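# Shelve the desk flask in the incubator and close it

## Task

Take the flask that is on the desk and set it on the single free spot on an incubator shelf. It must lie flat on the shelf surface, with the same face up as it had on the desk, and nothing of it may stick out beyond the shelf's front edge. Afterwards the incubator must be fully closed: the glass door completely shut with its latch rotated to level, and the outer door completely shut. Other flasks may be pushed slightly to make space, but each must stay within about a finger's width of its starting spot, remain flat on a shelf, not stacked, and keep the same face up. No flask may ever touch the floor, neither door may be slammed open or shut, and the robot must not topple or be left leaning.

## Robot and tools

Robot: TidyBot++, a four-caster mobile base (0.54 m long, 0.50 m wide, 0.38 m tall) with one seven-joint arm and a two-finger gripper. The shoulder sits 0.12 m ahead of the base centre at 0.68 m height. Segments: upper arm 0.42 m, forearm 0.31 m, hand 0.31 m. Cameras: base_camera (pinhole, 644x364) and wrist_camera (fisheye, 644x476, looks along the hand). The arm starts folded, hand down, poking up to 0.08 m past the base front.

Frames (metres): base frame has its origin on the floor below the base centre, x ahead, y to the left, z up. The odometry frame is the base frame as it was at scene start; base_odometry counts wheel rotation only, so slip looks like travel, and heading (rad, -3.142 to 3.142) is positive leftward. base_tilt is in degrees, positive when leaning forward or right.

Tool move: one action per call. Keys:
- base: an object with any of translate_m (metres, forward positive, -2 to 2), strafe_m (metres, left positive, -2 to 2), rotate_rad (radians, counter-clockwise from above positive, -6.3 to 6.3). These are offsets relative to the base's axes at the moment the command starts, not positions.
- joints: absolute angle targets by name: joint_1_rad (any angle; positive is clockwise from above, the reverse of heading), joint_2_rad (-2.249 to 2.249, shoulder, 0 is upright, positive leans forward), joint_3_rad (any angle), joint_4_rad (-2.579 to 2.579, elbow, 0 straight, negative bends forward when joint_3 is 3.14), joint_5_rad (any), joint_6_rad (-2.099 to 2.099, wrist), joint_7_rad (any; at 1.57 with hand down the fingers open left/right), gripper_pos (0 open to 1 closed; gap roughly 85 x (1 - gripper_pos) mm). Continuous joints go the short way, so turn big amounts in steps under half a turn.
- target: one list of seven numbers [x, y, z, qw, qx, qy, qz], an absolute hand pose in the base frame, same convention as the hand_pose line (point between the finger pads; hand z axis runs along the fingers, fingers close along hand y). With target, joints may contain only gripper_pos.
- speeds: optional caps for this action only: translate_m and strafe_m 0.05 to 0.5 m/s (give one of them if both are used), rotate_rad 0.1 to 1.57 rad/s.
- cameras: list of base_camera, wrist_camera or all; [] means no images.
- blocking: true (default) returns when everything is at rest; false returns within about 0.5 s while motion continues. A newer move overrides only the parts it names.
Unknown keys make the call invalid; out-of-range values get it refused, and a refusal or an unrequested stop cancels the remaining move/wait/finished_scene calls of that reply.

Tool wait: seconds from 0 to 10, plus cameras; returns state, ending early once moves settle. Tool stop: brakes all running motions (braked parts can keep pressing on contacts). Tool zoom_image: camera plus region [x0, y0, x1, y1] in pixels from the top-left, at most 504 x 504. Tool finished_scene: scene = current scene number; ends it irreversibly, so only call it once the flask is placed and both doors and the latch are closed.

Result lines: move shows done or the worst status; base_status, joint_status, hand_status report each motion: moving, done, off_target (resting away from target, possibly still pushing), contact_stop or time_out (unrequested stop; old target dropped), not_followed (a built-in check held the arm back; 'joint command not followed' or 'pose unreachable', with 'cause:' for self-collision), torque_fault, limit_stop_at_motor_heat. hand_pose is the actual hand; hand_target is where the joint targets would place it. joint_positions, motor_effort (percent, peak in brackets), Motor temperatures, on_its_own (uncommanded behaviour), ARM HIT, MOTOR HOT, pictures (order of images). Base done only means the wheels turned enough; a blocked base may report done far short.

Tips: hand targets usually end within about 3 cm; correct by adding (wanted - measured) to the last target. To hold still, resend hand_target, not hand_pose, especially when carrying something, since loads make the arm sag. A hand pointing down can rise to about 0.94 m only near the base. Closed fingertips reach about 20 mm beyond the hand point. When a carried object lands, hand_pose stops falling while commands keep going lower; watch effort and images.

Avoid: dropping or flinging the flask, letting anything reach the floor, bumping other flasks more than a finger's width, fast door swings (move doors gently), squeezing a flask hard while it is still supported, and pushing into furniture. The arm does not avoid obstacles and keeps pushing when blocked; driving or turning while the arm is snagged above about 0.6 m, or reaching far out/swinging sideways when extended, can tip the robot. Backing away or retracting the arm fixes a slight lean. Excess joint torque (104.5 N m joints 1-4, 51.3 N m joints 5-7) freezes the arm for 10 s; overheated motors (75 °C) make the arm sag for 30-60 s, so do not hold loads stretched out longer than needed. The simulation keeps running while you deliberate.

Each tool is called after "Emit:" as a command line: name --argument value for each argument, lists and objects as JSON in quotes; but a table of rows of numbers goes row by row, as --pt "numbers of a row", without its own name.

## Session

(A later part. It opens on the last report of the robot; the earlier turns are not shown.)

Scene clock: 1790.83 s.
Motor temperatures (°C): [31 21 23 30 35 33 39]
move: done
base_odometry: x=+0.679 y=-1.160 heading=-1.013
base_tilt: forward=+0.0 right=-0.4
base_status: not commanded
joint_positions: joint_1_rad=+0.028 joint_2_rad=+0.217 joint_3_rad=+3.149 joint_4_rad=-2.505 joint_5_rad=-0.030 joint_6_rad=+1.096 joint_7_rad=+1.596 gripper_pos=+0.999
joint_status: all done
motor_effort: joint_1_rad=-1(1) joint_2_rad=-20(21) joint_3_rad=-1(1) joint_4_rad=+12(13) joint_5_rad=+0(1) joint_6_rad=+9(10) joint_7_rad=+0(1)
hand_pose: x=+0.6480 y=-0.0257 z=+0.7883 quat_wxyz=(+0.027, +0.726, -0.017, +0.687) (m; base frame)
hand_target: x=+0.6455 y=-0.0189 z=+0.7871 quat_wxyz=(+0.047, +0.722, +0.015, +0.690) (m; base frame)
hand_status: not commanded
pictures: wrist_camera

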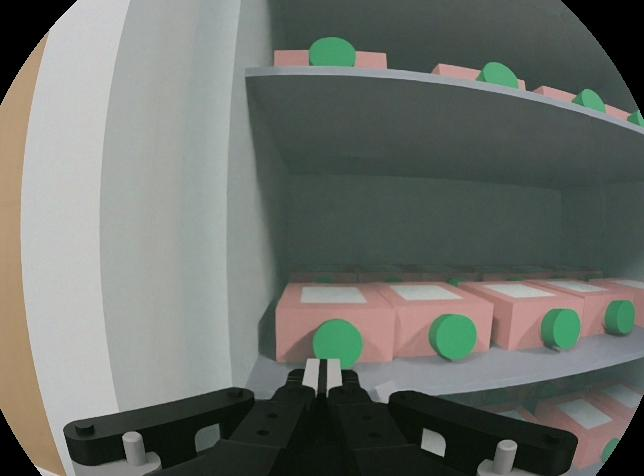

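Emit:
move --joints '{"joint_2_rad": 0.252, "joint_4_rad": -2.53, "joint_6_rad": 1.168}' --cameras '["wrist_camera"]'

Emit:
zoom_image --camera "wrist_camera" --region '[300, 330, 450, 440]'

Scene clock: 1801.73 s.
Motor temperatures (°C): [31 21 23 30 35 33 39]
move: done
base_odometry: x=+0.679 y=-1.160 heading=-1.013
base_tilt: forward=+0.0 right=-0.3
base_status: not commanded
joint_positions: joint_1_rad=+0.028 joint_2_rad=+0.239 joint_3_rad=+3.149 joint_4_rad=-2.514 joint_5_rad=-0.030 joint_6_rad=+1.130 joint_7_rad=+1.596 gripper_pos=+0.999
joint_status: all done
motor_effort: joint_1_rad=-1(1) joint_2_rad=-20(21) joint_3_rad=-1(1) joint_4_rad=+11(12) joint_5_rad=+1(1) joint_6_rad=+9(9) joint_7_rad=+0(1)
hand_pose: x=+0.6480 y=-0.0258 z=+0.7834 quat_wxyz=(+0.027, +0.725, -0.017, +0.688) (m; base frame)
hand_target: x=+0.6451 y=-0.0190 z=+0.7816 quat_wxyz=(+0.048, +0.722, +0.015, +0.690) (m; base frame)
hand_status: not commanded
pictures: wrist_camera

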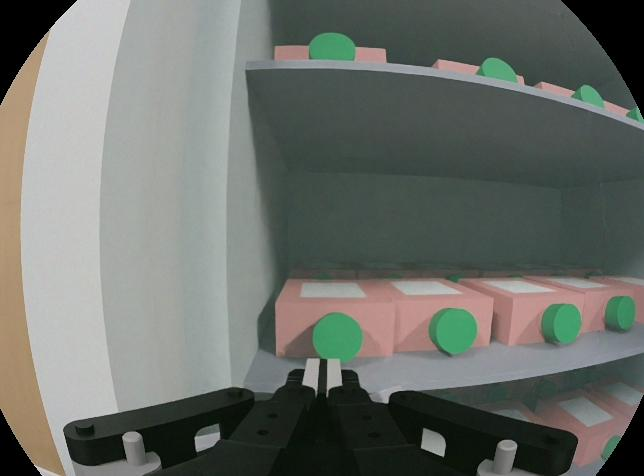

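Scaled by 3.360.

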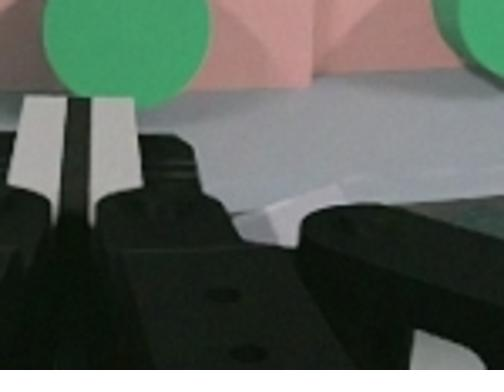

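Emit:
move --joints '{"joint_2_rad": 0.274, "joint_4_rad": -2.54, "joint_6_rad": 1.201}' --cameras '["wrist_camera"]'

Emit:
zoom_image --camera "wrist_camera" --region '[300, 330, 450, 440]'

Scene clock: 1806.37 s.
Motor temperatures (°C): [31 21 23 30 35 33 39]
move: done
base_odometry: x=+0.679 y=-1.160 heading=-1.013
base_tilt: forward=+0.1 right=-0.3
base_status: not commanded
joint_positions: joint_1_rad=+0.028 joint_2_rad=+0.261 joint_3_rad=+3.149 joint_4_rad=-2.524 joint_5_rad=-0.030 joint_6_rad=+1.163 joint_7_rad=+1.596 gripper_pos=+0.999
joint_status: all done
motor_effort: joint_1_rad=+0(1) joint_2_rad=-20(21) joint_3_rad=-1(2) joint_4_rad=+11(12) joint_5_rad=+1(1) joint_6_rad=+9(9) joint_7_rad=+1(1)
hand_pose: x=+0.6477 y=-0.0259 z=+0.7782 quat_wxyz=(+0.028, +0.724, -0.017, +0.689) (m; base frame)
hand_target: x=+0.6446 y=-0.0191 z=+0.7761 quat_wxyz=(+0.048, +0.722, +0.015, +0.690) (m; base frame)
hand_status: not commanded
pictures: wrist_camera

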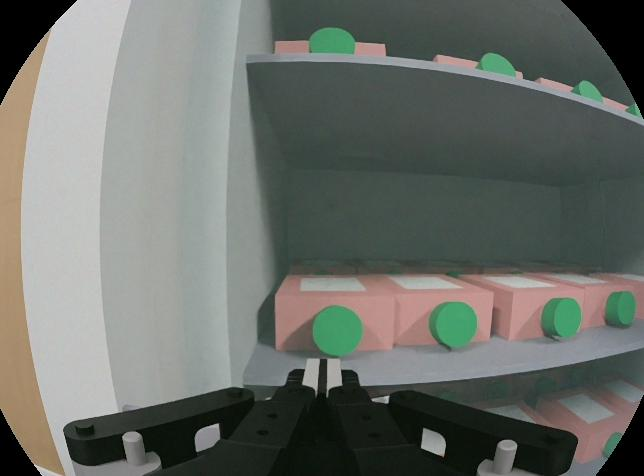

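Scaled by 3.360.

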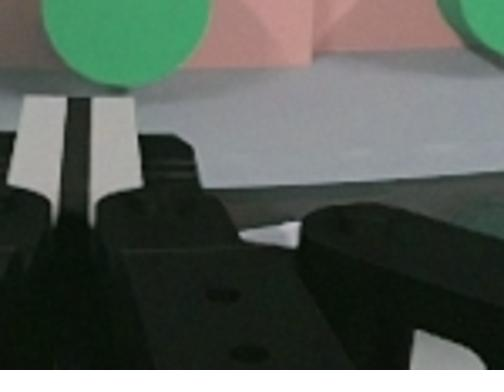

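Emit:
move --joints '{"joint_2_rad": 0.286, "joint_4_rad": -2.545, "joint_6_rad": 1.218}' --cameras '["wrist_camera"]'

Emit:
zoom_image --camera "wrist_camera" --region '[300, 330, 450, 440]'

Scene clock: 1812.23 s.
Motor temperatures (°C): [31 21 23 30 35 33 39]
move: done
base_odometry: x=+0.679 y=-1.160 heading=-1.013
base_tilt: forward=+0.1 right=-0.3
base_status: not commanded
joint_positions: joint_1_rad=+0.028 joint_2_rad=+0.274 joint_3_rad=+3.149 joint_4_rad=-2.530 joint_5_rad=-0.030 joint_6_rad=+1.180 joint_7_rad=+1.596 gripper_pos=+0.999
joint_status: all done
motor_effort: joint_1_rad=+0(1) joint_2_rad=-21(21) joint_3_rad=+0(2) joint_4_rad=+11(12) joint_5_rad=+1(1) joint_6_rad=+9(9) joint_7_rad=+1(1)
hand_pose: x=+0.6473 y=-0.0259 z=+0.7741 quat_wxyz=(+0.028, +0.725, -0.017, +0.688) (m; base frame)
hand_target: x=+0.6444 y=-0.0192 z=+0.7730 quat_wxyz=(+0.048, +0.722, +0.015, +0.690) (m; base frame)
hand_status: not commanded
pictures: wrist_camera

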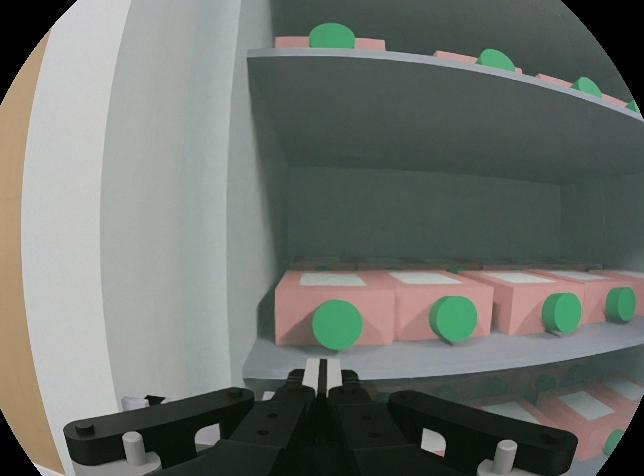

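Scaled by 3.360.

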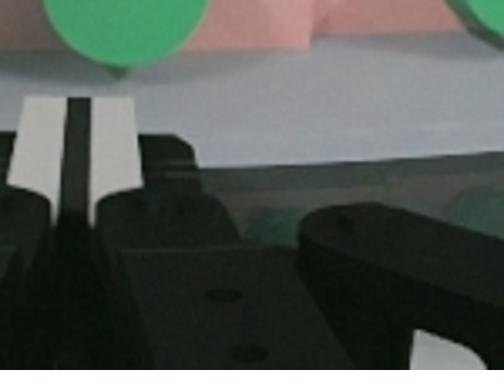

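Emit:
move --joints '{"joint_2_rad": 0.20, "joint_4_rad": -2.48, "joint_6_rad": 1.07}' --cameras '["wrist_camera"]'

Emit:
move --base '{"translate_m": -0.12}' --speeds '{"translate_m": 0.1}' --cameras '["wrist_camera"]'

Emit:
zoom_image --camera "wrist_camera" --region '[200, 280, 450, 470]'

Scene clock: 1822.53 s.
Motor temperatures (°C): [31 21 23 30 35 33 39]
move: done
base_odometry: x=+0.679 y=-1.160 heading=-1.013
base_tilt: forward=+0.0 right=-0.3
base_status: not commanded
joint_positions: joint_1_rad=+0.028 joint_2_rad=+0.215 joint_3_rad=+3.149 joint_4_rad=-2.492 joint_5_rad=-0.030 joint_6_rad=+1.106 joint_7_rad=+1.596 gripper_pos=+0.999
joint_status: all done
motor_effort: joint_1_rad=+0(1) joint_2_rad=-21(23) joint_3_rad=-1(1) joint_4_rad=+13(13) joint_5_rad=+0(1) joint_6_rad=+9(10) joint_7_rad=+1(1)
hand_pose: x=+0.6517 y=-0.0259 z=+0.7981 quat_wxyz=(+0.027, +0.718, -0.017, +0.696) (m; base frame)
hand_target: x=+0.6533 y=-0.0189 z=+0.8005 quat_wxyz=(+0.047, +0.721, +0.014, +0.691) (m; base frame)
hand_status: not commanded
pictures: wrist_camera

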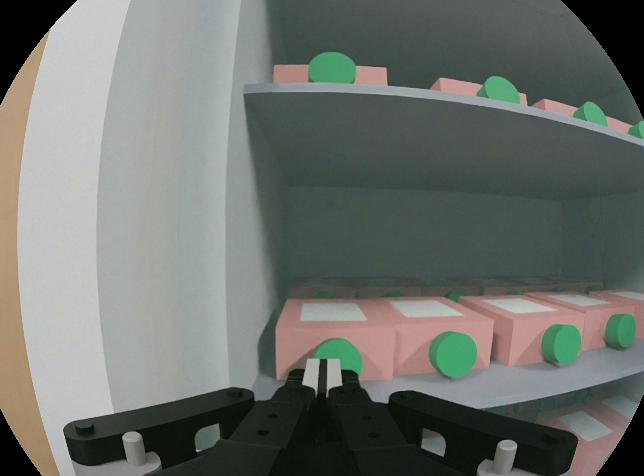

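Scene clock: 1824.27 s.
Motor temperatures (°C): [31 21 23 30 35 33 39]
move: done
base_odometry: x=+0.615 y=-1.058 heading=-1.013
base_tilt: forward=+0.0 right=-0.3
base_status: done
joint_positions: joint_1_rad=+0.028 joint_2_rad=+0.212 joint_3_rad=+3.149 joint_4_rad=-2.491 joint_5_rad=-0.030 joint_6_rad=+1.106 joint_7_rad=+1.596 gripper_pos=+0.999
joint_status: not commanded
motor_effort: joint_1_rad=+0(1) joint_2_rad=-21(23) joint_3_rad=-1(2) joint_4_rad=+13(14) joint_5_rad=+0(1) joint_6_rad=+9(10) joint_7_rad=+1(1)
hand_pose: x=+0.6518 y=-0.0259 z=+0.8006 quat_wxyz=(+0.027, +0.716, -0.017, +0.697) (m; base frame)
hand_target: x=+0.6533 y=-0.0189 z=+0.8005 quat_wxyz=(+0.047, +0.721, +0.014, +0.691) (m; base frame)
hand_status: not commanded
pictures: wrist_camera

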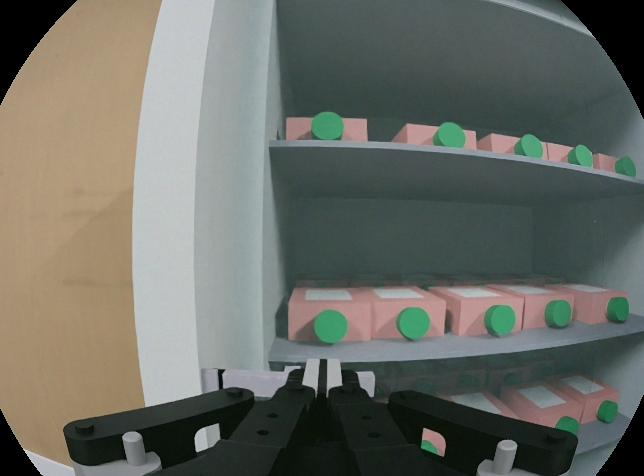

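Scaled by 2.016.

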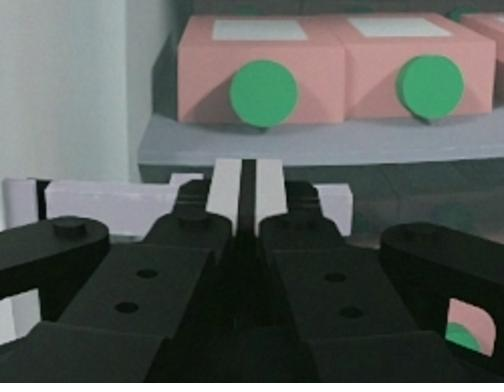

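Emit:
move --base '{"translate_m": -0.65}' --speeds '{"translate_m": 0.25}' --cameras '[]'

Emit:
move --joints '{"joint_2_rad": -0.18, "joint_4_rad": -2.04, "joint_6_rad": 0.33}'

Emit:
zoom_image --camera "wrist_camera" --region '[200, 200, 500, 420]'

Scene clock: 1870.50 s.
Motor temperatures (°C): [31 21 23 30 35 33 39]
move: done
base_odometry: x=+0.271 y=-0.507 heading=-1.013
base_tilt: forward=+0.1 right=-0.3
base_status: done
joint_positions: joint_1_rad=+0.028 joint_2_rad=+0.209 joint_3_rad=+3.149 joint_4_rad=-2.489 joint_5_rad=-0.030 joint_6_rad=+1.106 joint_7_rad=+1.596 gripper_pos=+0.999
joint_status: not commanded
motor_effort: joint_1_rad=+0(2) joint_2_rad=-20(23) joint_3_rad=-1(2) joint_4_rad=+12(14) joint_5_rad=+1(1) joint_6_rad=+9(10) joint_7_rad=+0(1)
hand_pose: x=+0.6520 y=-0.0259 z=+0.8028 quat_wxyz=(+0.027, +0.714, -0.017, +0.699) (m; base frame)
hand_target: x=+0.6533 y=-0.0189 z=+0.8005 quat_wxyz=(+0.047, +0.721, +0.014, +0.691) (m; base frame)
hand_status: not commanded
pictures: none
No camera images: "cameras" was empty.

Scene clock: 1872.47 s.
Motor temperatures (°C): [31 21 23 30 35 33 39]
move: done
base_odometry: x=+0.271 y=-0.507 heading=-1.013
base_tilt: forward=+0.0 right=-0.3
base_status: not commanded
joint_positions: joint_1_rad=+0.028 joint_2_rad=-0.169 joint_3_rad=+3.149 joint_4_rad=-2.056 joint_5_rad=-0.030 joint_6_rad=+0.386 joint_7_rad=+1.596 gripper_pos=+0.999
joint_status: all done
motor_effort: joint_1_rad=+0(1) joint_2_rad=-14(22) joint_3_rad=-1(2) joint_4_rad=+21(22) joint_5_rad=+0(1) joint_6_rad=+9(11) joint_7_rad=+1(1)
hand_pose: x=+0.6572 y=-0.0219 z=+1.0206 quat_wxyz=(+0.016, +0.682, -0.018, +0.731) (m; base frame)
hand_target: x=+0.6558 y=-0.0142 z=+1.0188 quat_wxyz=(+0.038, +0.692, +0.014, +0.720) (m; base frame)
hand_status: not commanded
pictures: base_camera, wrist_camera

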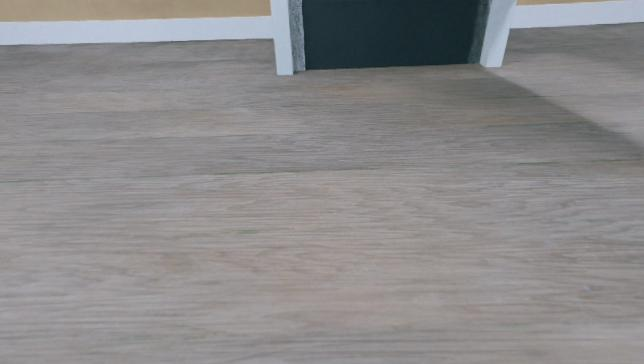

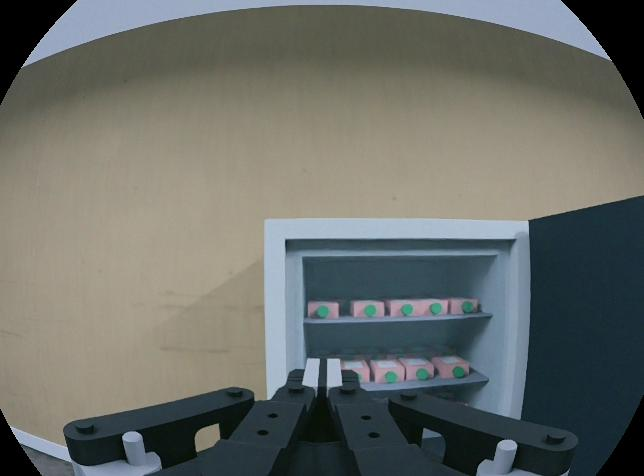

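Scaled by 1.680.

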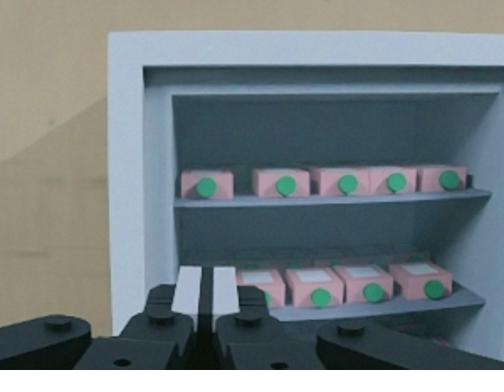

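Emit:
move --joints '{"joint_6_rad": -0.05}' --cameras '["wrist_camera"]'

Emit:
zoom_image --camera "wrist_camera" --region '[250, 200, 400, 310]'

Scene clock: 1883.30 s.
Motor temperatures (°C): [31 21 23 30 35 33 39]
move: done
base_odometry: x=+0.271 y=-0.507 heading=-1.013
base_tilt: forward=+0.0 right=-0.4
base_status: not commanded
joint_positions: joint_1_rad=+0.028 joint_2_rad=-0.171 joint_3_rad=+3.149 joint_4_rad=-2.049 joint_5_rad=-0.030 joint_6_rad=+0.000 joint_7_rad=+1.596 gripper_pos=+0.999
joint_status: all done
motor_effort: joint_1_rad=-1(1) joint_2_rad=-15(16) joint_3_rad=+0(1) joint_4_rad=+22(23) joint_5_rad=+0(1) joint_6_rad=+9(10) joint_7_rad=+0(1)
hand_pose: x=+0.6437 y=-0.0178 z=+0.9073 quat_wxyz=(+0.009, +0.807, -0.017, +0.591) (m; base frame)
hand_target: x=+0.6384 y=-0.0107 z=+0.9025 quat_wxyz=(+0.027, +0.816, +0.020, +0.577) (m; base frame)
hand_status: not commanded
pictures: wrist_camera

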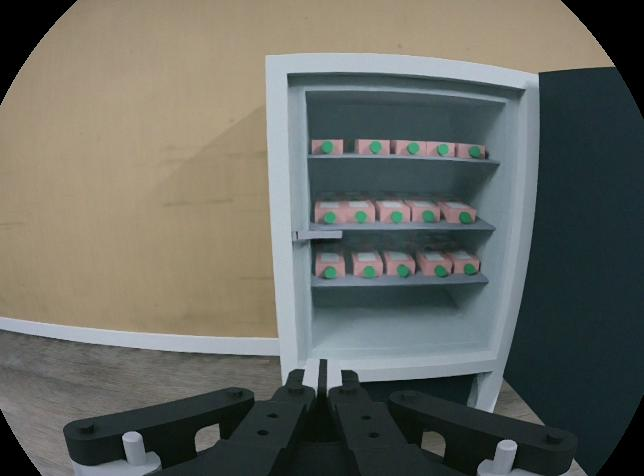

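Scaled by 3.360.

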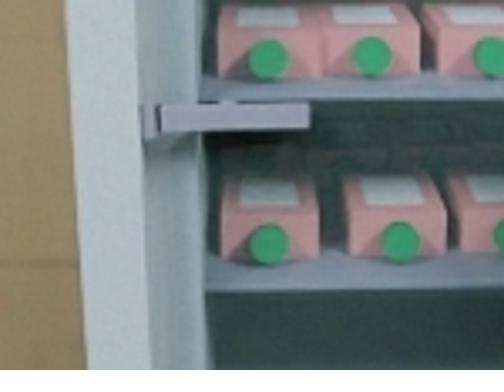

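Emit:
move --base '{"translate_m": -0.25}' --joints '{"joint_6_rad": 0.2, "joint_1_rad": 0.7}' --speeds '{"translate_m": 0.25}'

Scene clock: 1893.07 s.
Motor temperatures (°C): [31 21 23 30 35 33 39]
move: done
base_odometry: x=+0.138 y=-0.295 heading=-1.013
base_tilt: forward=+0.0 right=-0.3
base_status: done
joint_positions: joint_1_rad=+0.686 joint_2_rad=-0.173 joint_3_rad=+3.149 joint_4_rad=-2.049 joint_5_rad=-0.030 joint_6_rad=+0.148 joint_7_rad=+1.596 gripper_pos=+0.999
joint_status: all done
motor_effort: joint_1_rad=+0(3) joint_2_rad=-15(17) joint_3_rad=-1(3) joint_4_rad=+21(22) joint_5_rad=+0(1) joint_6_rad=+9(9) joint_7_rad=+0(1)
hand_pose: x=+0.5300 y=-0.3423 z=+0.9536 quat_wxyz=(+0.221, +0.714, -0.262, +0.611) (m; base frame)
hand_target: x=+0.5291 y=-0.3452 z=+0.9784 quat_wxyz=(+0.256, +0.702, -0.229, +0.624) (m; base frame)
hand_status: not commanded
pictures: base_camera, wrist_camera

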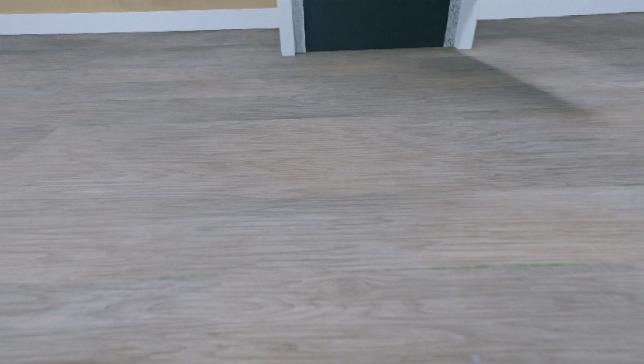

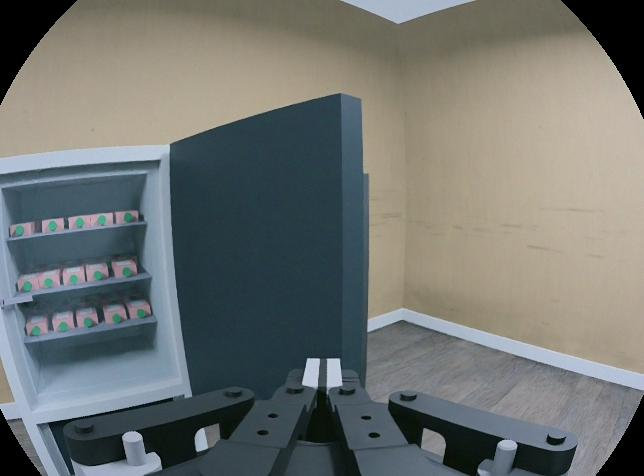

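Emit:
move --base '{"strafe_m": -0.97}' --speeds '{"strafe_m": 0.25}' --joints '{"joint_1_rad": 0.0, "joint_2_rad": -0.2, "joint_4_rad": -1.57, "joint_6_rad": -0.21}'

Scene clock: 1927.50 s.
Motor temperatures (°C): [31 21 23 30 35 33 39]
move: done
base_odometry: x=-0.685 y=-0.808 heading=-1.013
base_tilt: forward=+0.0 right=-0.3
base_status: done
joint_positions: joint_1_rad=+0.012 joint_2_rad=-0.181 joint_3_rad=+3.147 joint_4_rad=-1.588 joint_5_rad=-0.030 joint_6_rad=-0.156 joint_7_rad=+1.596 gripper_pos=+0.999
joint_status: all done
motor_effort: joint_1_rad=+0(2) joint_2_rad=-15(17) joint_3_rad=-1(3) joint_4_rad=+22(23) joint_5_rad=+0(1) joint_6_rad=+9(10) joint_7_rad=+1(1)
hand_pose: x=+0.6649 y=-0.0068 z=+1.1492 quat_wxyz=(+0.003, +0.705, -0.006, +0.710) (m; base frame)
hand_target: x=+0.6547 y=+0.0036 z=+1.1540 quat_wxyz=(+0.023, +0.710, +0.028, +0.703) (m; base frame)
hand_status: not commanded
pictures: base_camera, wrist_camera

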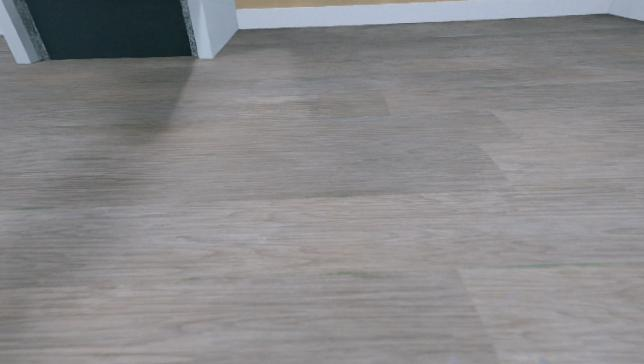

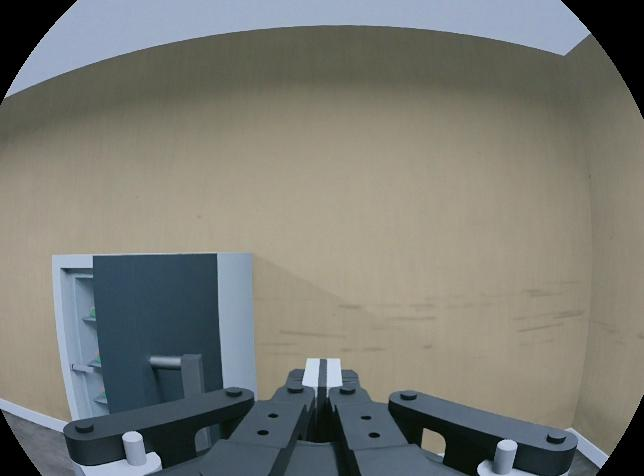

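Emit:
move --base '{"translate_m": 0.3}' --speeds '{"translate_m": 0.2}' --cameras '["wrist_camera"]'

Scene clock: 1968.40 s.
Motor temperatures (°C): [31 21 23 30 35 33 39]
move: done
base_odometry: x=-0.526 y=-1.063 heading=-1.013
base_tilt: forward=+0.0 right=-0.3
base_status: done
joint_positions: joint_1_rad=+0.012 joint_2_rad=-0.192 joint_3_rad=+3.147 joint_4_rad=-1.586 joint_5_rad=-0.030 joint_6_rad=-0.159 joint_7_rad=+1.596 gripper_pos=+0.999
joint_status: not commanded
motor_effort: joint_1_rad=+0(1) joint_2_rad=-15(18) joint_3_rad=-1(2) joint_4_rad=+22(23) joint_5_rad=+0(1) joint_6_rad=+9(10) joint_7_rad=+0(1)
hand_pose: x=+0.6596 y=-0.0067 z=+1.1556 quat_wxyz=(+0.003, +0.701, -0.006, +0.713) (m; base frame)
hand_target: x=+0.6547 y=+0.0036 z=+1.1540 quat_wxyz=(+0.023, +0.710, +0.028, +0.703) (m; base frame)
hand_status: not commanded
pictures: wrist_camera

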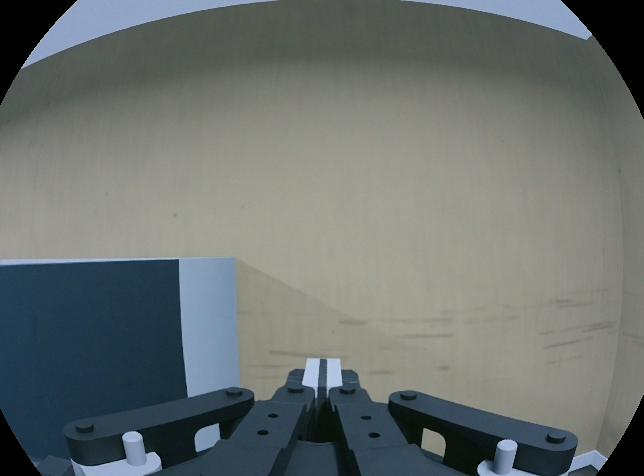

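Emit:
move --base '{"translate_m": -0.03, "strafe_m": 0.12}' --speeds '{"translate_m": 0.1}' --cameras '["wrist_camera"]'

Scene clock: 1980.23 s.
Motor temperatures (°C): [31 21 23 30 35 33 39]
move: done
base_odometry: x=-0.440 y=-0.974 heading=-1.013
base_tilt: forward=+0.0 right=-0.3
base_status: done
joint_positions: joint_1_rad=+0.008 joint_2_rad=-0.192 joint_3_rad=+3.145 joint_4_rad=-1.586 joint_5_rad=-0.030 joint_6_rad=-0.159 joint_7_rad=+1.596 gripper_pos=+0.999
joint_status: not commanded
motor_effort: joint_1_rad=+0(2) joint_2_rad=-14(16) joint_3_rad=+0(4) joint_4_rad=+22(22) joint_5_rad=+0(1) joint_6_rad=+9(9) joint_7_rad=+0(1)
hand_pose: x=+0.6595 y=-0.0038 z=+1.1555 quat_wxyz=(+0.001, +0.701, -0.004, +0.713) (m; base frame)
hand_target: x=+0.6547 y=+0.0036 z=+1.1540 quat_wxyz=(+0.023, +0.710, +0.028, +0.703) (m; base frame)
hand_status: not commanded
pictures: wrist_camera

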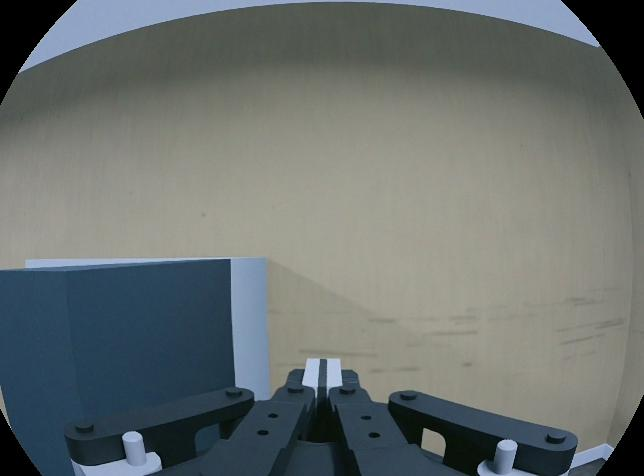

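Emit:
move --base '{"strafe_m": -0.35}' --speeds '{"strafe_m": 0.25}' --cameras '[]'

Emit:
move --joints '{"joint_1_rad": -0.75}' --cameras '["wrist_camera"]'

Emit:
move --base '{"translate_m": 0.18}' --speeds '{"translate_m": 0.1}' --cameras '["wrist_camera"]'

Scene clock: 2015.47 s.
Motor temperatures (°C): [31 21 23 30 35 33 39]
move: done
base_odometry: x=-0.737 y=-1.159 heading=-1.013
base_tilt: forward=+0.0 right=-0.3
base_status: done
joint_positions: joint_1_rad=+0.006 joint_2_rad=-0.192 joint_3_rad=+3.144 joint_4_rad=-1.585 joint_5_rad=-0.030 joint_6_rad=-0.160 joint_7_rad=+1.596 gripper_pos=+0.999
joint_status: not commanded
motor_effort: joint_1_rad=+0(2) joint_2_rad=-14(16) joint_3_rad=-1(3) joint_4_rad=+22(23) joint_5_rad=+0(1) joint_6_rad=+9(9) joint_7_rad=+1(1)
hand_pose: x=+0.6592 y=-0.0018 z=+1.1559 quat_wxyz=(+0.000, +0.701, -0.003, +0.713) (m; base frame)
hand_target: x=+0.6547 y=+0.0036 z=+1.1540 quat_wxyz=(+0.023, +0.710, +0.028, +0.703) (m; base frame)
hand_status: not commanded
pictures: none
No camera images: "cameras" was empty.

Scene clock: 2017.47 s.
Motor temperatures (°C): [31 21 23 30 35 33 39]
move: done
base_odometry: x=-0.737 y=-1.159 heading=-1.013
base_tilt: forward=+0.1 right=-0.3
base_status: not commanded
joint_positions: joint_1_rad=-0.737 joint_2_rad=-0.192 joint_3_rad=+3.144 joint_4_rad=-1.585 joint_5_rad=-0.030 joint_6_rad=-0.160 joint_7_rad=+1.596 gripper_pos=+0.999
joint_status: all done
motor_effort: joint_1_rad=-1(3) joint_2_rad=-15(15) joint_3_rad=-1(2) joint_4_rad=+22(23) joint_5_rad=+0(1) joint_6_rad=+9(10) joint_7_rad=+1(1)
hand_pose: x=+0.5181 y=+0.3641 z=+1.1559 quat_wxyz=(-0.259, +0.654, +0.252, +0.665) (m; base frame)
hand_target: x=+0.5085 y=+0.3678 z=+1.1540 quat_wxyz=(-0.236, +0.650, +0.286, +0.663) (m; base frame)
hand_status: not commanded
pictures: wrist_camera

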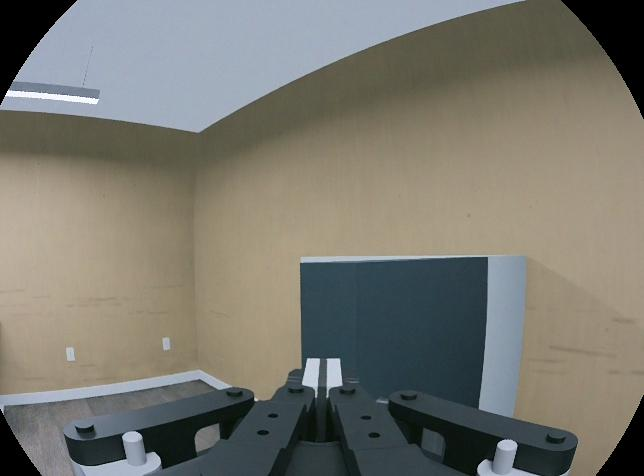

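Scene clock: 2019.80 s.
Motor temperatures (°C): [31 21 23 30 35 33 39]
move: done
base_odometry: x=-0.642 y=-1.312 heading=-1.014
base_tilt: forward=+0.1 right=-0.4
base_status: done
joint_positions: joint_1_rad=-0.739 joint_2_rad=-0.193 joint_3_rad=+3.144 joint_4_rad=-1.585 joint_5_rad=-0.030 joint_6_rad=-0.161 joint_7_rad=+1.596 gripper_pos=+0.999
joint_status: not commanded
motor_effort: joint_1_rad=-1(2) joint_2_rad=-15(18) joint_3_rad=-1(2) joint_4_rad=+22(23) joint_5_rad=+0(1) joint_6_rad=+9(9) joint_7_rad=+1(1)
hand_pose: x=+0.5168 y=+0.3649 z=+1.1565 quat_wxyz=(-0.260, +0.653, +0.253, +0.664) (m; base frame)
hand_target: x=+0.5085 y=+0.3678 z=+1.1540 quat_wxyz=(-0.236, +0.650, +0.286, +0.663) (m; base frame)
hand_status: not commanded
pictures: wrist_camera

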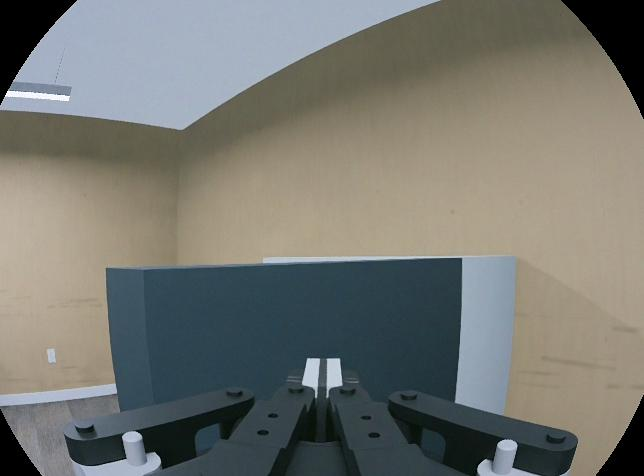

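Emit:
move --base '{"translate_m": 0.04}' --speeds '{"translate_m": 0.1}' --cameras '[]'

Emit:
move --base '{"strafe_m": 0.06}' --speeds '{"strafe_m": 0.06}' --cameras '["wrist_camera"]'

Scene clock: 2034.90 s.
Motor temperatures (°C): [31 21 23 30 35 33 39]
move: done
base_odometry: x=-0.621 y=-1.346 heading=-1.014
base_tilt: forward=+0.1 right=-0.4
base_status: done
joint_positions: joint_1_rad=-0.741 joint_2_rad=-0.195 joint_3_rad=+3.143 joint_4_rad=-1.585 joint_5_rad=-0.030 joint_6_rad=-0.161 joint_7_rad=+1.596 gripper_pos=+0.999
joint_status: not commanded
motor_effort: joint_1_rad=+0(2) joint_2_rad=-15(17) joint_3_rad=-1(3) joint_4_rad=+22(23) joint_5_rad=+0(1) joint_6_rad=+9(9) joint_7_rad=+0(1)
hand_pose: x=+0.5155 y=+0.3648 z=+1.1575 quat_wxyz=(-0.261, +0.653, +0.253, +0.665) (m; base frame)
hand_target: x=+0.5085 y=+0.3678 z=+1.1540 quat_wxyz=(-0.236, +0.650, +0.286, +0.663) (m; base frame)
hand_status: not commanded
pictures: none
No camera images: "cameras" was empty.

Scene clock: 2036.37 s.
Motor temperatures (°C): [31 21 23 30 35 33 39]
move: done
base_odometry: x=-0.570 y=-1.314 heading=-1.014
base_tilt: forward=+0.0 right=-0.3
base_status: done
joint_positions: joint_1_rad=-0.741 joint_2_rad=-0.195 joint_3_rad=+3.143 joint_4_rad=-1.585 joint_5_rad=-0.030 joint_6_rad=-0.161 joint_7_rad=+1.596 gripper_pos=+0.999
joint_status: not commanded
motor_effort: joint_1_rad=+0(2) joint_2_rad=-15(17) joint_3_rad=-1(3) joint_4_rad=+22(23) joint_5_rad=+0(1) joint_6_rad=+9(9) joint_7_rad=+0(1)
hand_pose: x=+0.5153 y=+0.3651 z=+1.1575 quat_wxyz=(-0.261, +0.653, +0.253, +0.665) (m; base frame)
hand_target: x=+0.5085 y=+0.3678 z=+1.1540 quat_wxyz=(-0.236, +0.650, +0.286, +0.663) (m; base frame)
hand_status: not commanded
pictures: wrist_camera

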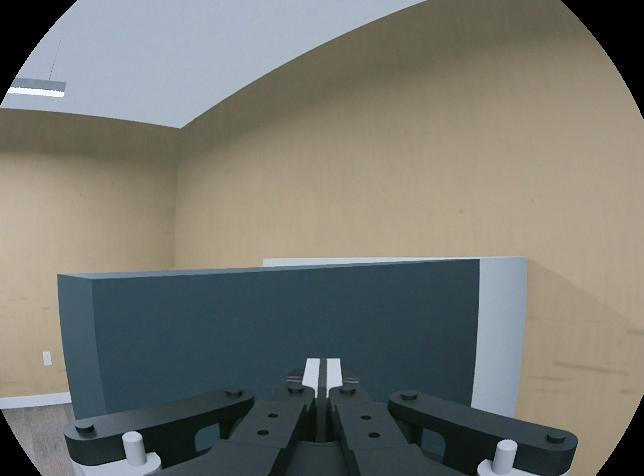

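Emit:
move --base '{"strafe_m": 0.05}' --speeds '{"strafe_m": 0.05}' --cameras '["wrist_camera"]'

Emit:
move --base '{"strafe_m": 0.06}' --speeds '{"strafe_m": 0.05}' --cameras '["wrist_camera"]'

Scene clock: 2051.23 s.
Motor temperatures (°C): [31 21 23 31 35 33 39]
move: done
base_odometry: x=-0.527 y=-1.288 heading=-1.014
base_tilt: forward=+0.1 right=-0.3
base_status: done
joint_positions: joint_1_rad=-0.743 joint_2_rad=-0.196 joint_3_rad=+3.144 joint_4_rad=-1.585 joint_5_rad=-0.030 joint_6_rad=-0.161 joint_7_rad=+1.596 gripper_pos=+0.999
joint_status: not commanded
motor_effort: joint_1_rad=-1(4) joint_2_rad=-14(17) joint_3_rad=+0(5) joint_4_rad=+22(23) joint_5_rad=+0(1) joint_6_rad=+9(10) joint_7_rad=+0(1)
hand_pose: x=+0.5146 y=+0.3653 z=+1.1579 quat_wxyz=(-0.262, +0.652, +0.253, +0.665) (m; base frame)
hand_target: x=+0.5085 y=+0.3678 z=+1.1540 quat_wxyz=(-0.236, +0.650, +0.286, +0.663) (m; base frame)
hand_status: not commanded
pictures: wrist_camera

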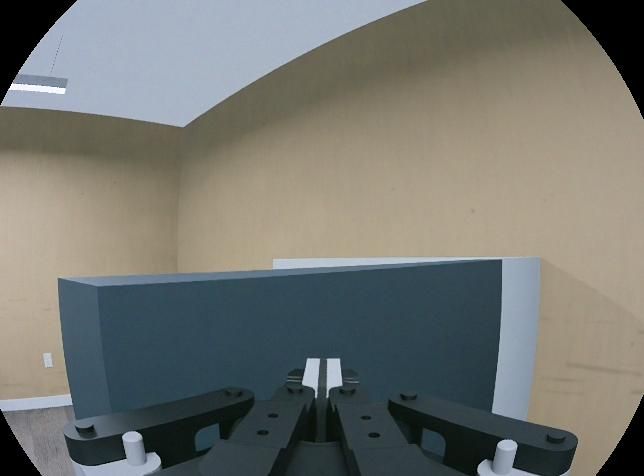

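Scene clock: 2052.90 s.
Motor temperatures (°C): [31 21 23 31 35 33 39]
move: done
base_odometry: x=-0.476 y=-1.256 heading=-1.014
base_tilt: forward=+0.0 right=-0.3
base_status: done
joint_positions: joint_1_rad=-0.743 joint_2_rad=-0.197 joint_3_rad=+3.145 joint_4_rad=-1.585 joint_5_rad=-0.030 joint_6_rad=-0.162 joint_7_rad=+1.596 gripper_pos=+0.999
joint_status: not commanded
motor_effort: joint_1_rad=+1(3) joint_2_rad=-14(17) joint_3_rad=-1(4) joint_4_rad=+22(23) joint_5_rad=+0(1) joint_6_rad=+9(10) joint_7_rad=+0(1)
hand_pose: x=+0.5147 y=+0.3646 z=+1.1583 quat_wxyz=(-0.261, +0.652, +0.253, +0.665) (m; base frame)
hand_target: x=+0.5085 y=+0.3678 z=+1.1540 quat_wxyz=(-0.236, +0.650, +0.286, +0.663) (m; base frame)
hand_status: not commanded
pictures: wrist_camera

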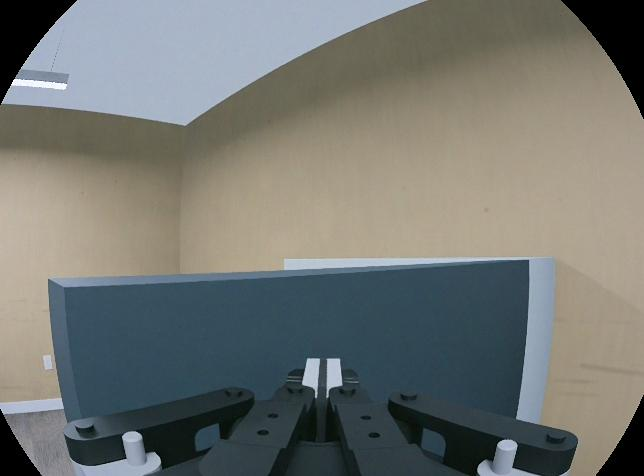

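Emit:
move --base '{"strafe_m": 0.109, "translate_m": 0.01}' --speeds '{"strafe_m": 0.06}' --cameras '[]'

Emit:
move --base '{"strafe_m": 0.106, "translate_m": 0.0285}' --speeds '{"strafe_m": 0.06}' --cameras '["wrist_camera"]'

Scene clock: 2062.60 s.
Motor temperatures (°C): [31 21 23 31 35 33 39]
move: done
base_odometry: x=-0.378 y=-1.207 heading=-1.014
base_tilt: forward=+0.0 right=-0.3
base_status: done
joint_positions: joint_1_rad=-0.743 joint_2_rad=-0.198 joint_3_rad=+3.146 joint_4_rad=-1.585 joint_5_rad=-0.030 joint_6_rad=-0.162 joint_7_rad=+1.596 gripper_pos=+0.999
joint_status: not commanded
motor_effort: joint_1_rad=-1(4) joint_2_rad=-15(17) joint_3_rad=+0(5) joint_4_rad=+22(23) joint_5_rad=+0(1) joint_6_rad=+9(10) joint_7_rad=+0(1)
hand_pose: x=+0.5146 y=+0.3642 z=+1.1587 quat_wxyz=(-0.261, +0.652, +0.253, +0.665) (m; base frame)
hand_target: x=+0.5085 y=+0.3678 z=+1.1540 quat_wxyz=(-0.236, +0.650, +0.286, +0.663) (m; base frame)
hand_status: not commanded
pictures: none
No camera images: "cameras" was empty.

Scene clock: 2064.90 s.
Motor temperatures (°C): [31 21 23 31 35 33 39]
move: done
base_odometry: x=-0.273 y=-1.175 heading=-1.014
base_tilt: forward=+0.1 right=-0.3
base_status: done
joint_positions: joint_1_rad=-0.743 joint_2_rad=-0.199 joint_3_rad=+3.146 joint_4_rad=-1.584 joint_5_rad=-0.030 joint_6_rad=-0.163 joint_7_rad=+1.596 gripper_pos=+0.999
joint_status: not commanded
motor_effort: joint_1_rad=+0(4) joint_2_rad=-14(17) joint_3_rad=-1(4) joint_4_rad=+22(23) joint_5_rad=+0(1) joint_6_rad=+9(10) joint_7_rad=+1(1)
hand_pose: x=+0.5141 y=+0.3634 z=+1.1594 quat_wxyz=(-0.261, +0.652, +0.253, +0.666) (m; base frame)
hand_target: x=+0.5085 y=+0.3678 z=+1.1540 quat_wxyz=(-0.236, +0.650, +0.286, +0.663) (m; base frame)
hand_status: not commanded
pictures: wrist_camera

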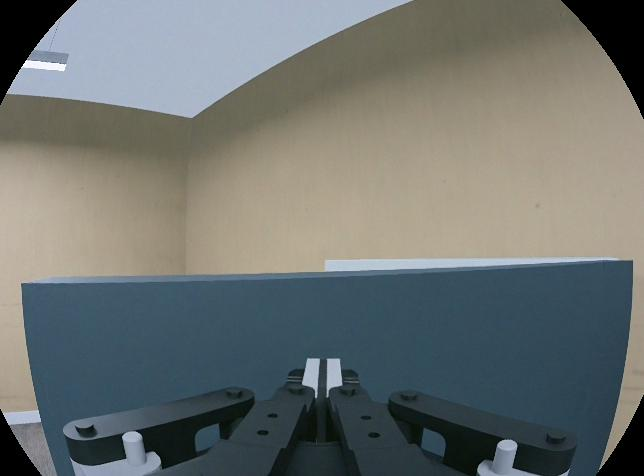

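Emit:
move --base '{"strafe_m": 0.0996, "translate_m": 0.0465}' --speeds '{"strafe_m": 0.06}' --cameras '[]'

Emit:
move --base '{"strafe_m": 0.09, "translate_m": 0.063}' --speeds '{"strafe_m": 0.06}' --cameras '["wrist_camera"]'

Emit:
move --base '{"strafe_m": 0.078, "translate_m": 0.078}' --speeds '{"strafe_m": 0.06}' --cameras '["wrist_camera"]'

Scene clock: 2082.43 s.
Motor temperatures (°C): [31 21 23 31 35 33 39]
move: done
base_odometry: x=-0.164 y=-1.162 heading=-1.014
base_tilt: forward=+0.0 right=-0.3
base_status: done
joint_positions: joint_1_rad=-0.743 joint_2_rad=-0.200 joint_3_rad=+3.146 joint_4_rad=-1.584 joint_5_rad=-0.030 joint_6_rad=-0.165 joint_7_rad=+1.596 gripper_pos=+0.999
joint_status: not commanded
motor_effort: joint_1_rad=+0(2) joint_2_rad=-15(17) joint_3_rad=-1(3) joint_4_rad=+22(23) joint_5_rad=+0(1) joint_6_rad=+9(10) joint_7_rad=+0(1)
hand_pose: x=+0.5139 y=+0.3632 z=+1.1595 quat_wxyz=(-0.261, +0.652, +0.253, +0.665) (m; base frame)
hand_target: x=+0.5085 y=+0.3678 z=+1.1540 quat_wxyz=(-0.236, +0.650, +0.286, +0.663) (m; base frame)
hand_status: not commanded
pictures: none
No camera images: "cameras" was empty.

Scene clock: 2084.77 s.
Motor temperatures (°C): [31 21 23 31 35 33 39]
move: done
base_odometry: x=-0.054 y=-1.167 heading=-1.013
base_tilt: forward=+0.0 right=-0.4
base_status: done
joint_positions: joint_1_rad=-0.743 joint_2_rad=-0.200 joint_3_rad=+3.146 joint_4_rad=-1.584 joint_5_rad=-0.030 joint_6_rad=-0.166 joint_7_rad=+1.596 gripper_pos=+0.999
joint_status: not commanded
motor_effort: joint_1_rad=+0(1) joint_2_rad=-14(17) joint_3_rad=-1(1) joint_4_rad=+22(23) joint_5_rad=+1(1) joint_6_rad=+9(11) joint_7_rad=+1(1)
hand_pose: x=+0.5139 y=+0.3632 z=+1.1593 quat_wxyz=(-0.261, +0.652, +0.253, +0.665) (m; base frame)
hand_target: x=+0.5085 y=+0.3678 z=+1.1540 quat_wxyz=(-0.236, +0.650, +0.286, +0.663) (m; base frame)
hand_status: not commanded
pictures: wrist_camera

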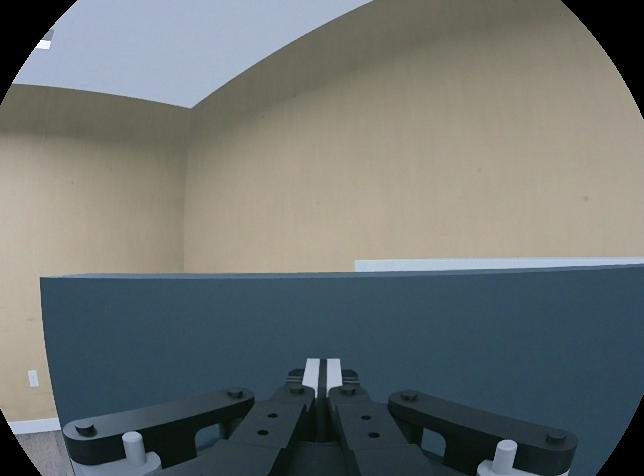

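Scene clock: 2087.10 s.
Motor temperatures (°C): [31 21 23 31 35 33 39]
move: done
base_odometry: x=+0.053 y=-1.192 heading=-1.013
base_tilt: forward=+0.0 right=-0.4
base_status: done
joint_positions: joint_1_rad=-0.743 joint_2_rad=-0.200 joint_3_rad=+3.146 joint_4_rad=-1.583 joint_5_rad=-0.030 joint_6_rad=-0.167 joint_7_rad=+1.596 gripper_pos=+0.999
joint_status: not commanded
motor_effort: joint_1_rad=+0(1) joint_2_rad=-14(17) joint_3_rad=+0(1) joint_4_rad=+22(23) joint_5_rad=+0(1) joint_6_rad=+9(10) joint_7_rad=+0(1)
hand_pose: x=+0.5138 y=+0.3632 z=+1.1592 quat_wxyz=(-0.261, +0.653, +0.253, +0.665) (m; base frame)
hand_target: x=+0.5085 y=+0.3678 z=+1.1540 quat_wxyz=(-0.236, +0.650, +0.286, +0.663) (m; base frame)
hand_status: not commanded
pictures: wrist_camera

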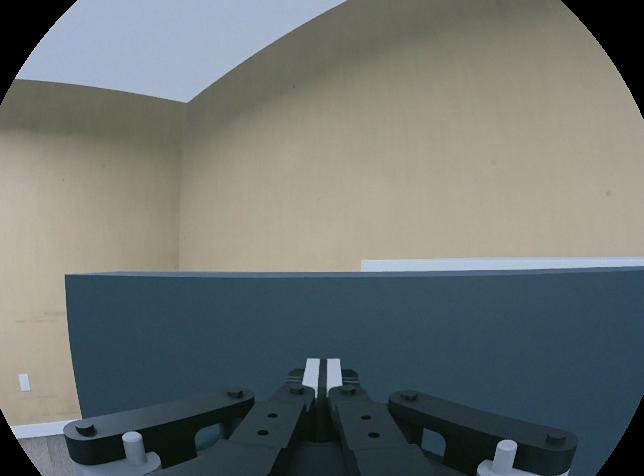

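Emit:
move --base '{"strafe_m": 0.063, "translate_m": 0.09}' --speeds '{"translate_m": 0.05}' --cameras '[]'

Emit:
move --base '{"strafe_m": 0.0465, "translate_m": 0.0995}' --speeds '{"translate_m": 0.05}' --cameras '["wrist_camera"]'

Scene clock: 2096.47 s.
Motor temperatures (°C): [31 21 23 31 35 33 39]
move: done
base_odometry: x=+0.155 y=-1.235 heading=-1.013
base_tilt: forward=+0.0 right=-0.3
base_status: done
joint_positions: joint_1_rad=-0.743 joint_2_rad=-0.200 joint_3_rad=+3.146 joint_4_rad=-1.583 joint_5_rad=-0.030 joint_6_rad=-0.168 joint_7_rad=+1.596 gripper_pos=+0.999
joint_status: not commanded
motor_effort: joint_1_rad=+0(1) joint_2_rad=-14(17) joint_3_rad=-1(2) joint_4_rad=+22(24) joint_5_rad=+0(1) joint_6_rad=+9(10) joint_7_rad=+0(1)
hand_pose: x=+0.5138 y=+0.3632 z=+1.1590 quat_wxyz=(-0.261, +0.653, +0.253, +0.665) (m; base frame)
hand_target: x=+0.5085 y=+0.3678 z=+1.1540 quat_wxyz=(-0.236, +0.650, +0.286, +0.663) (m; base frame)
hand_status: not commanded
pictures: none
No camera images: "cameras" was empty.

Scene clock: 2099.13 s.
Motor temperatures (°C): [31 21 23 31 35 33 39]
move: done
base_odometry: x=+0.247 y=-1.295 heading=-1.013
base_tilt: forward=+0.1 right=-0.3
base_status: done
joint_positions: joint_1_rad=-0.743 joint_2_rad=-0.200 joint_3_rad=+3.146 joint_4_rad=-1.583 joint_5_rad=-0.030 joint_6_rad=-0.169 joint_7_rad=+1.596 gripper_pos=+0.999
joint_status: not commanded
motor_effort: joint_1_rad=+0(2) joint_2_rad=-14(17) joint_3_rad=-1(2) joint_4_rad=+22(23) joint_5_rad=+0(1) joint_6_rad=+9(11) joint_7_rad=+1(1)
hand_pose: x=+0.5137 y=+0.3633 z=+1.1590 quat_wxyz=(-0.261, +0.653, +0.253, +0.664) (m; base frame)
hand_target: x=+0.5085 y=+0.3678 z=+1.1540 quat_wxyz=(-0.236, +0.650, +0.286, +0.663) (m; base frame)
hand_status: not commanded
pictures: wrist_camera

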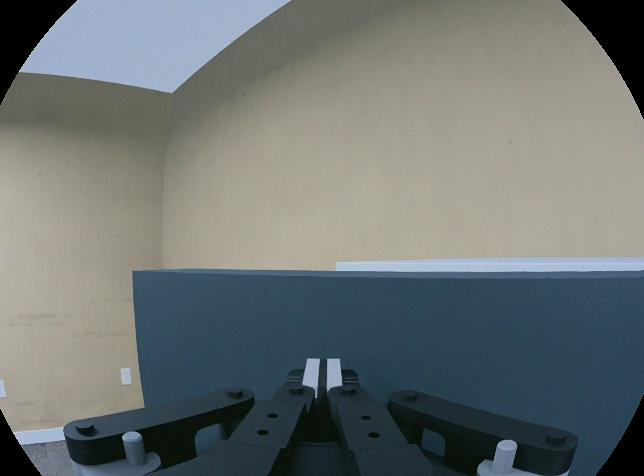

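Emit:
move --base '{"strafe_m": 0.02, "translate_m": 0.08}' --speeds '{"translate_m": 0.05}' --cameras '["wrist_camera"]'

Emit:
move --base '{"translate_m": 0.04}' --speeds '{"translate_m": 0.05}' --cameras '["wrist_camera"]'

Scene clock: 2107.87 s.
Motor temperatures (°C): [31 21 23 31 35 33 39]
move: done
base_odometry: x=+0.306 y=-1.352 heading=-1.013
base_tilt: forward=+0.0 right=-0.3
base_status: done
joint_positions: joint_1_rad=-0.744 joint_2_rad=-0.200 joint_3_rad=+3.145 joint_4_rad=-1.583 joint_5_rad=-0.030 joint_6_rad=-0.170 joint_7_rad=+1.596 gripper_pos=+0.999
joint_status: not commanded
motor_effort: joint_1_rad=-1(2) joint_2_rad=-14(17) joint_3_rad=-1(2) joint_4_rad=+22(23) joint_5_rad=+0(1) joint_6_rad=+9(11) joint_7_rad=+0(1)
hand_pose: x=+0.5132 y=+0.3636 z=+1.1590 quat_wxyz=(-0.261, +0.653, +0.254, +0.664) (m; base frame)
hand_target: x=+0.5085 y=+0.3678 z=+1.1540 quat_wxyz=(-0.236, +0.650, +0.286, +0.663) (m; base frame)
hand_status: not commanded
pictures: wrist_camera

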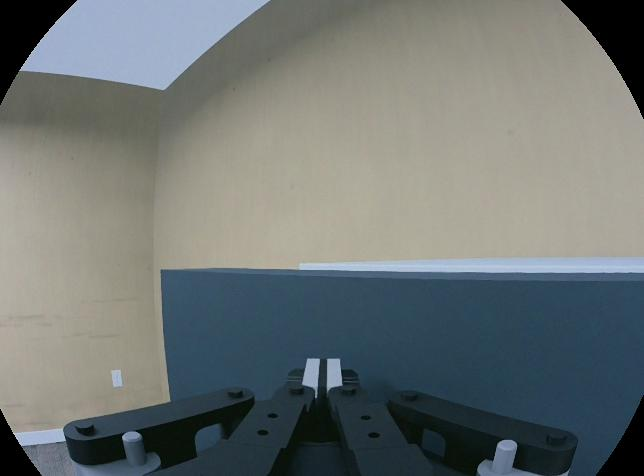

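Scene clock: 2109.13 s.
Motor temperatures (°C): [31 21 23 31 35 33 39]
move: done
base_odometry: x=+0.328 y=-1.386 heading=-1.012
base_tilt: forward=+0.1 right=-0.3
base_status: done
joint_positions: joint_1_rad=-0.746 joint_2_rad=-0.201 joint_3_rad=+3.144 joint_4_rad=-1.583 joint_5_rad=-0.030 joint_6_rad=-0.170 joint_7_rad=+1.596 gripper_pos=+0.999
joint_status: not commanded
motor_effort: joint_1_rad=+0(2) joint_2_rad=-14(17) joint_3_rad=+0(3) joint_4_rad=+22(23) joint_5_rad=+0(1) joint_6_rad=+9(10) joint_7_rad=+1(1)
hand_pose: x=+0.5116 y=+0.3648 z=+1.1592 quat_wxyz=(-0.262, +0.652, +0.255, +0.664) (m; base frame)
hand_target: x=+0.5085 y=+0.3678 z=+1.1540 quat_wxyz=(-0.236, +0.650, +0.286, +0.663) (m; base frame)
hand_status: not commanded
pictures: wrist_camera

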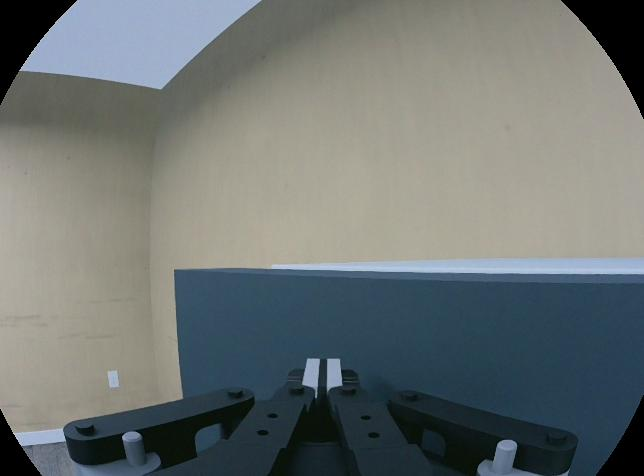

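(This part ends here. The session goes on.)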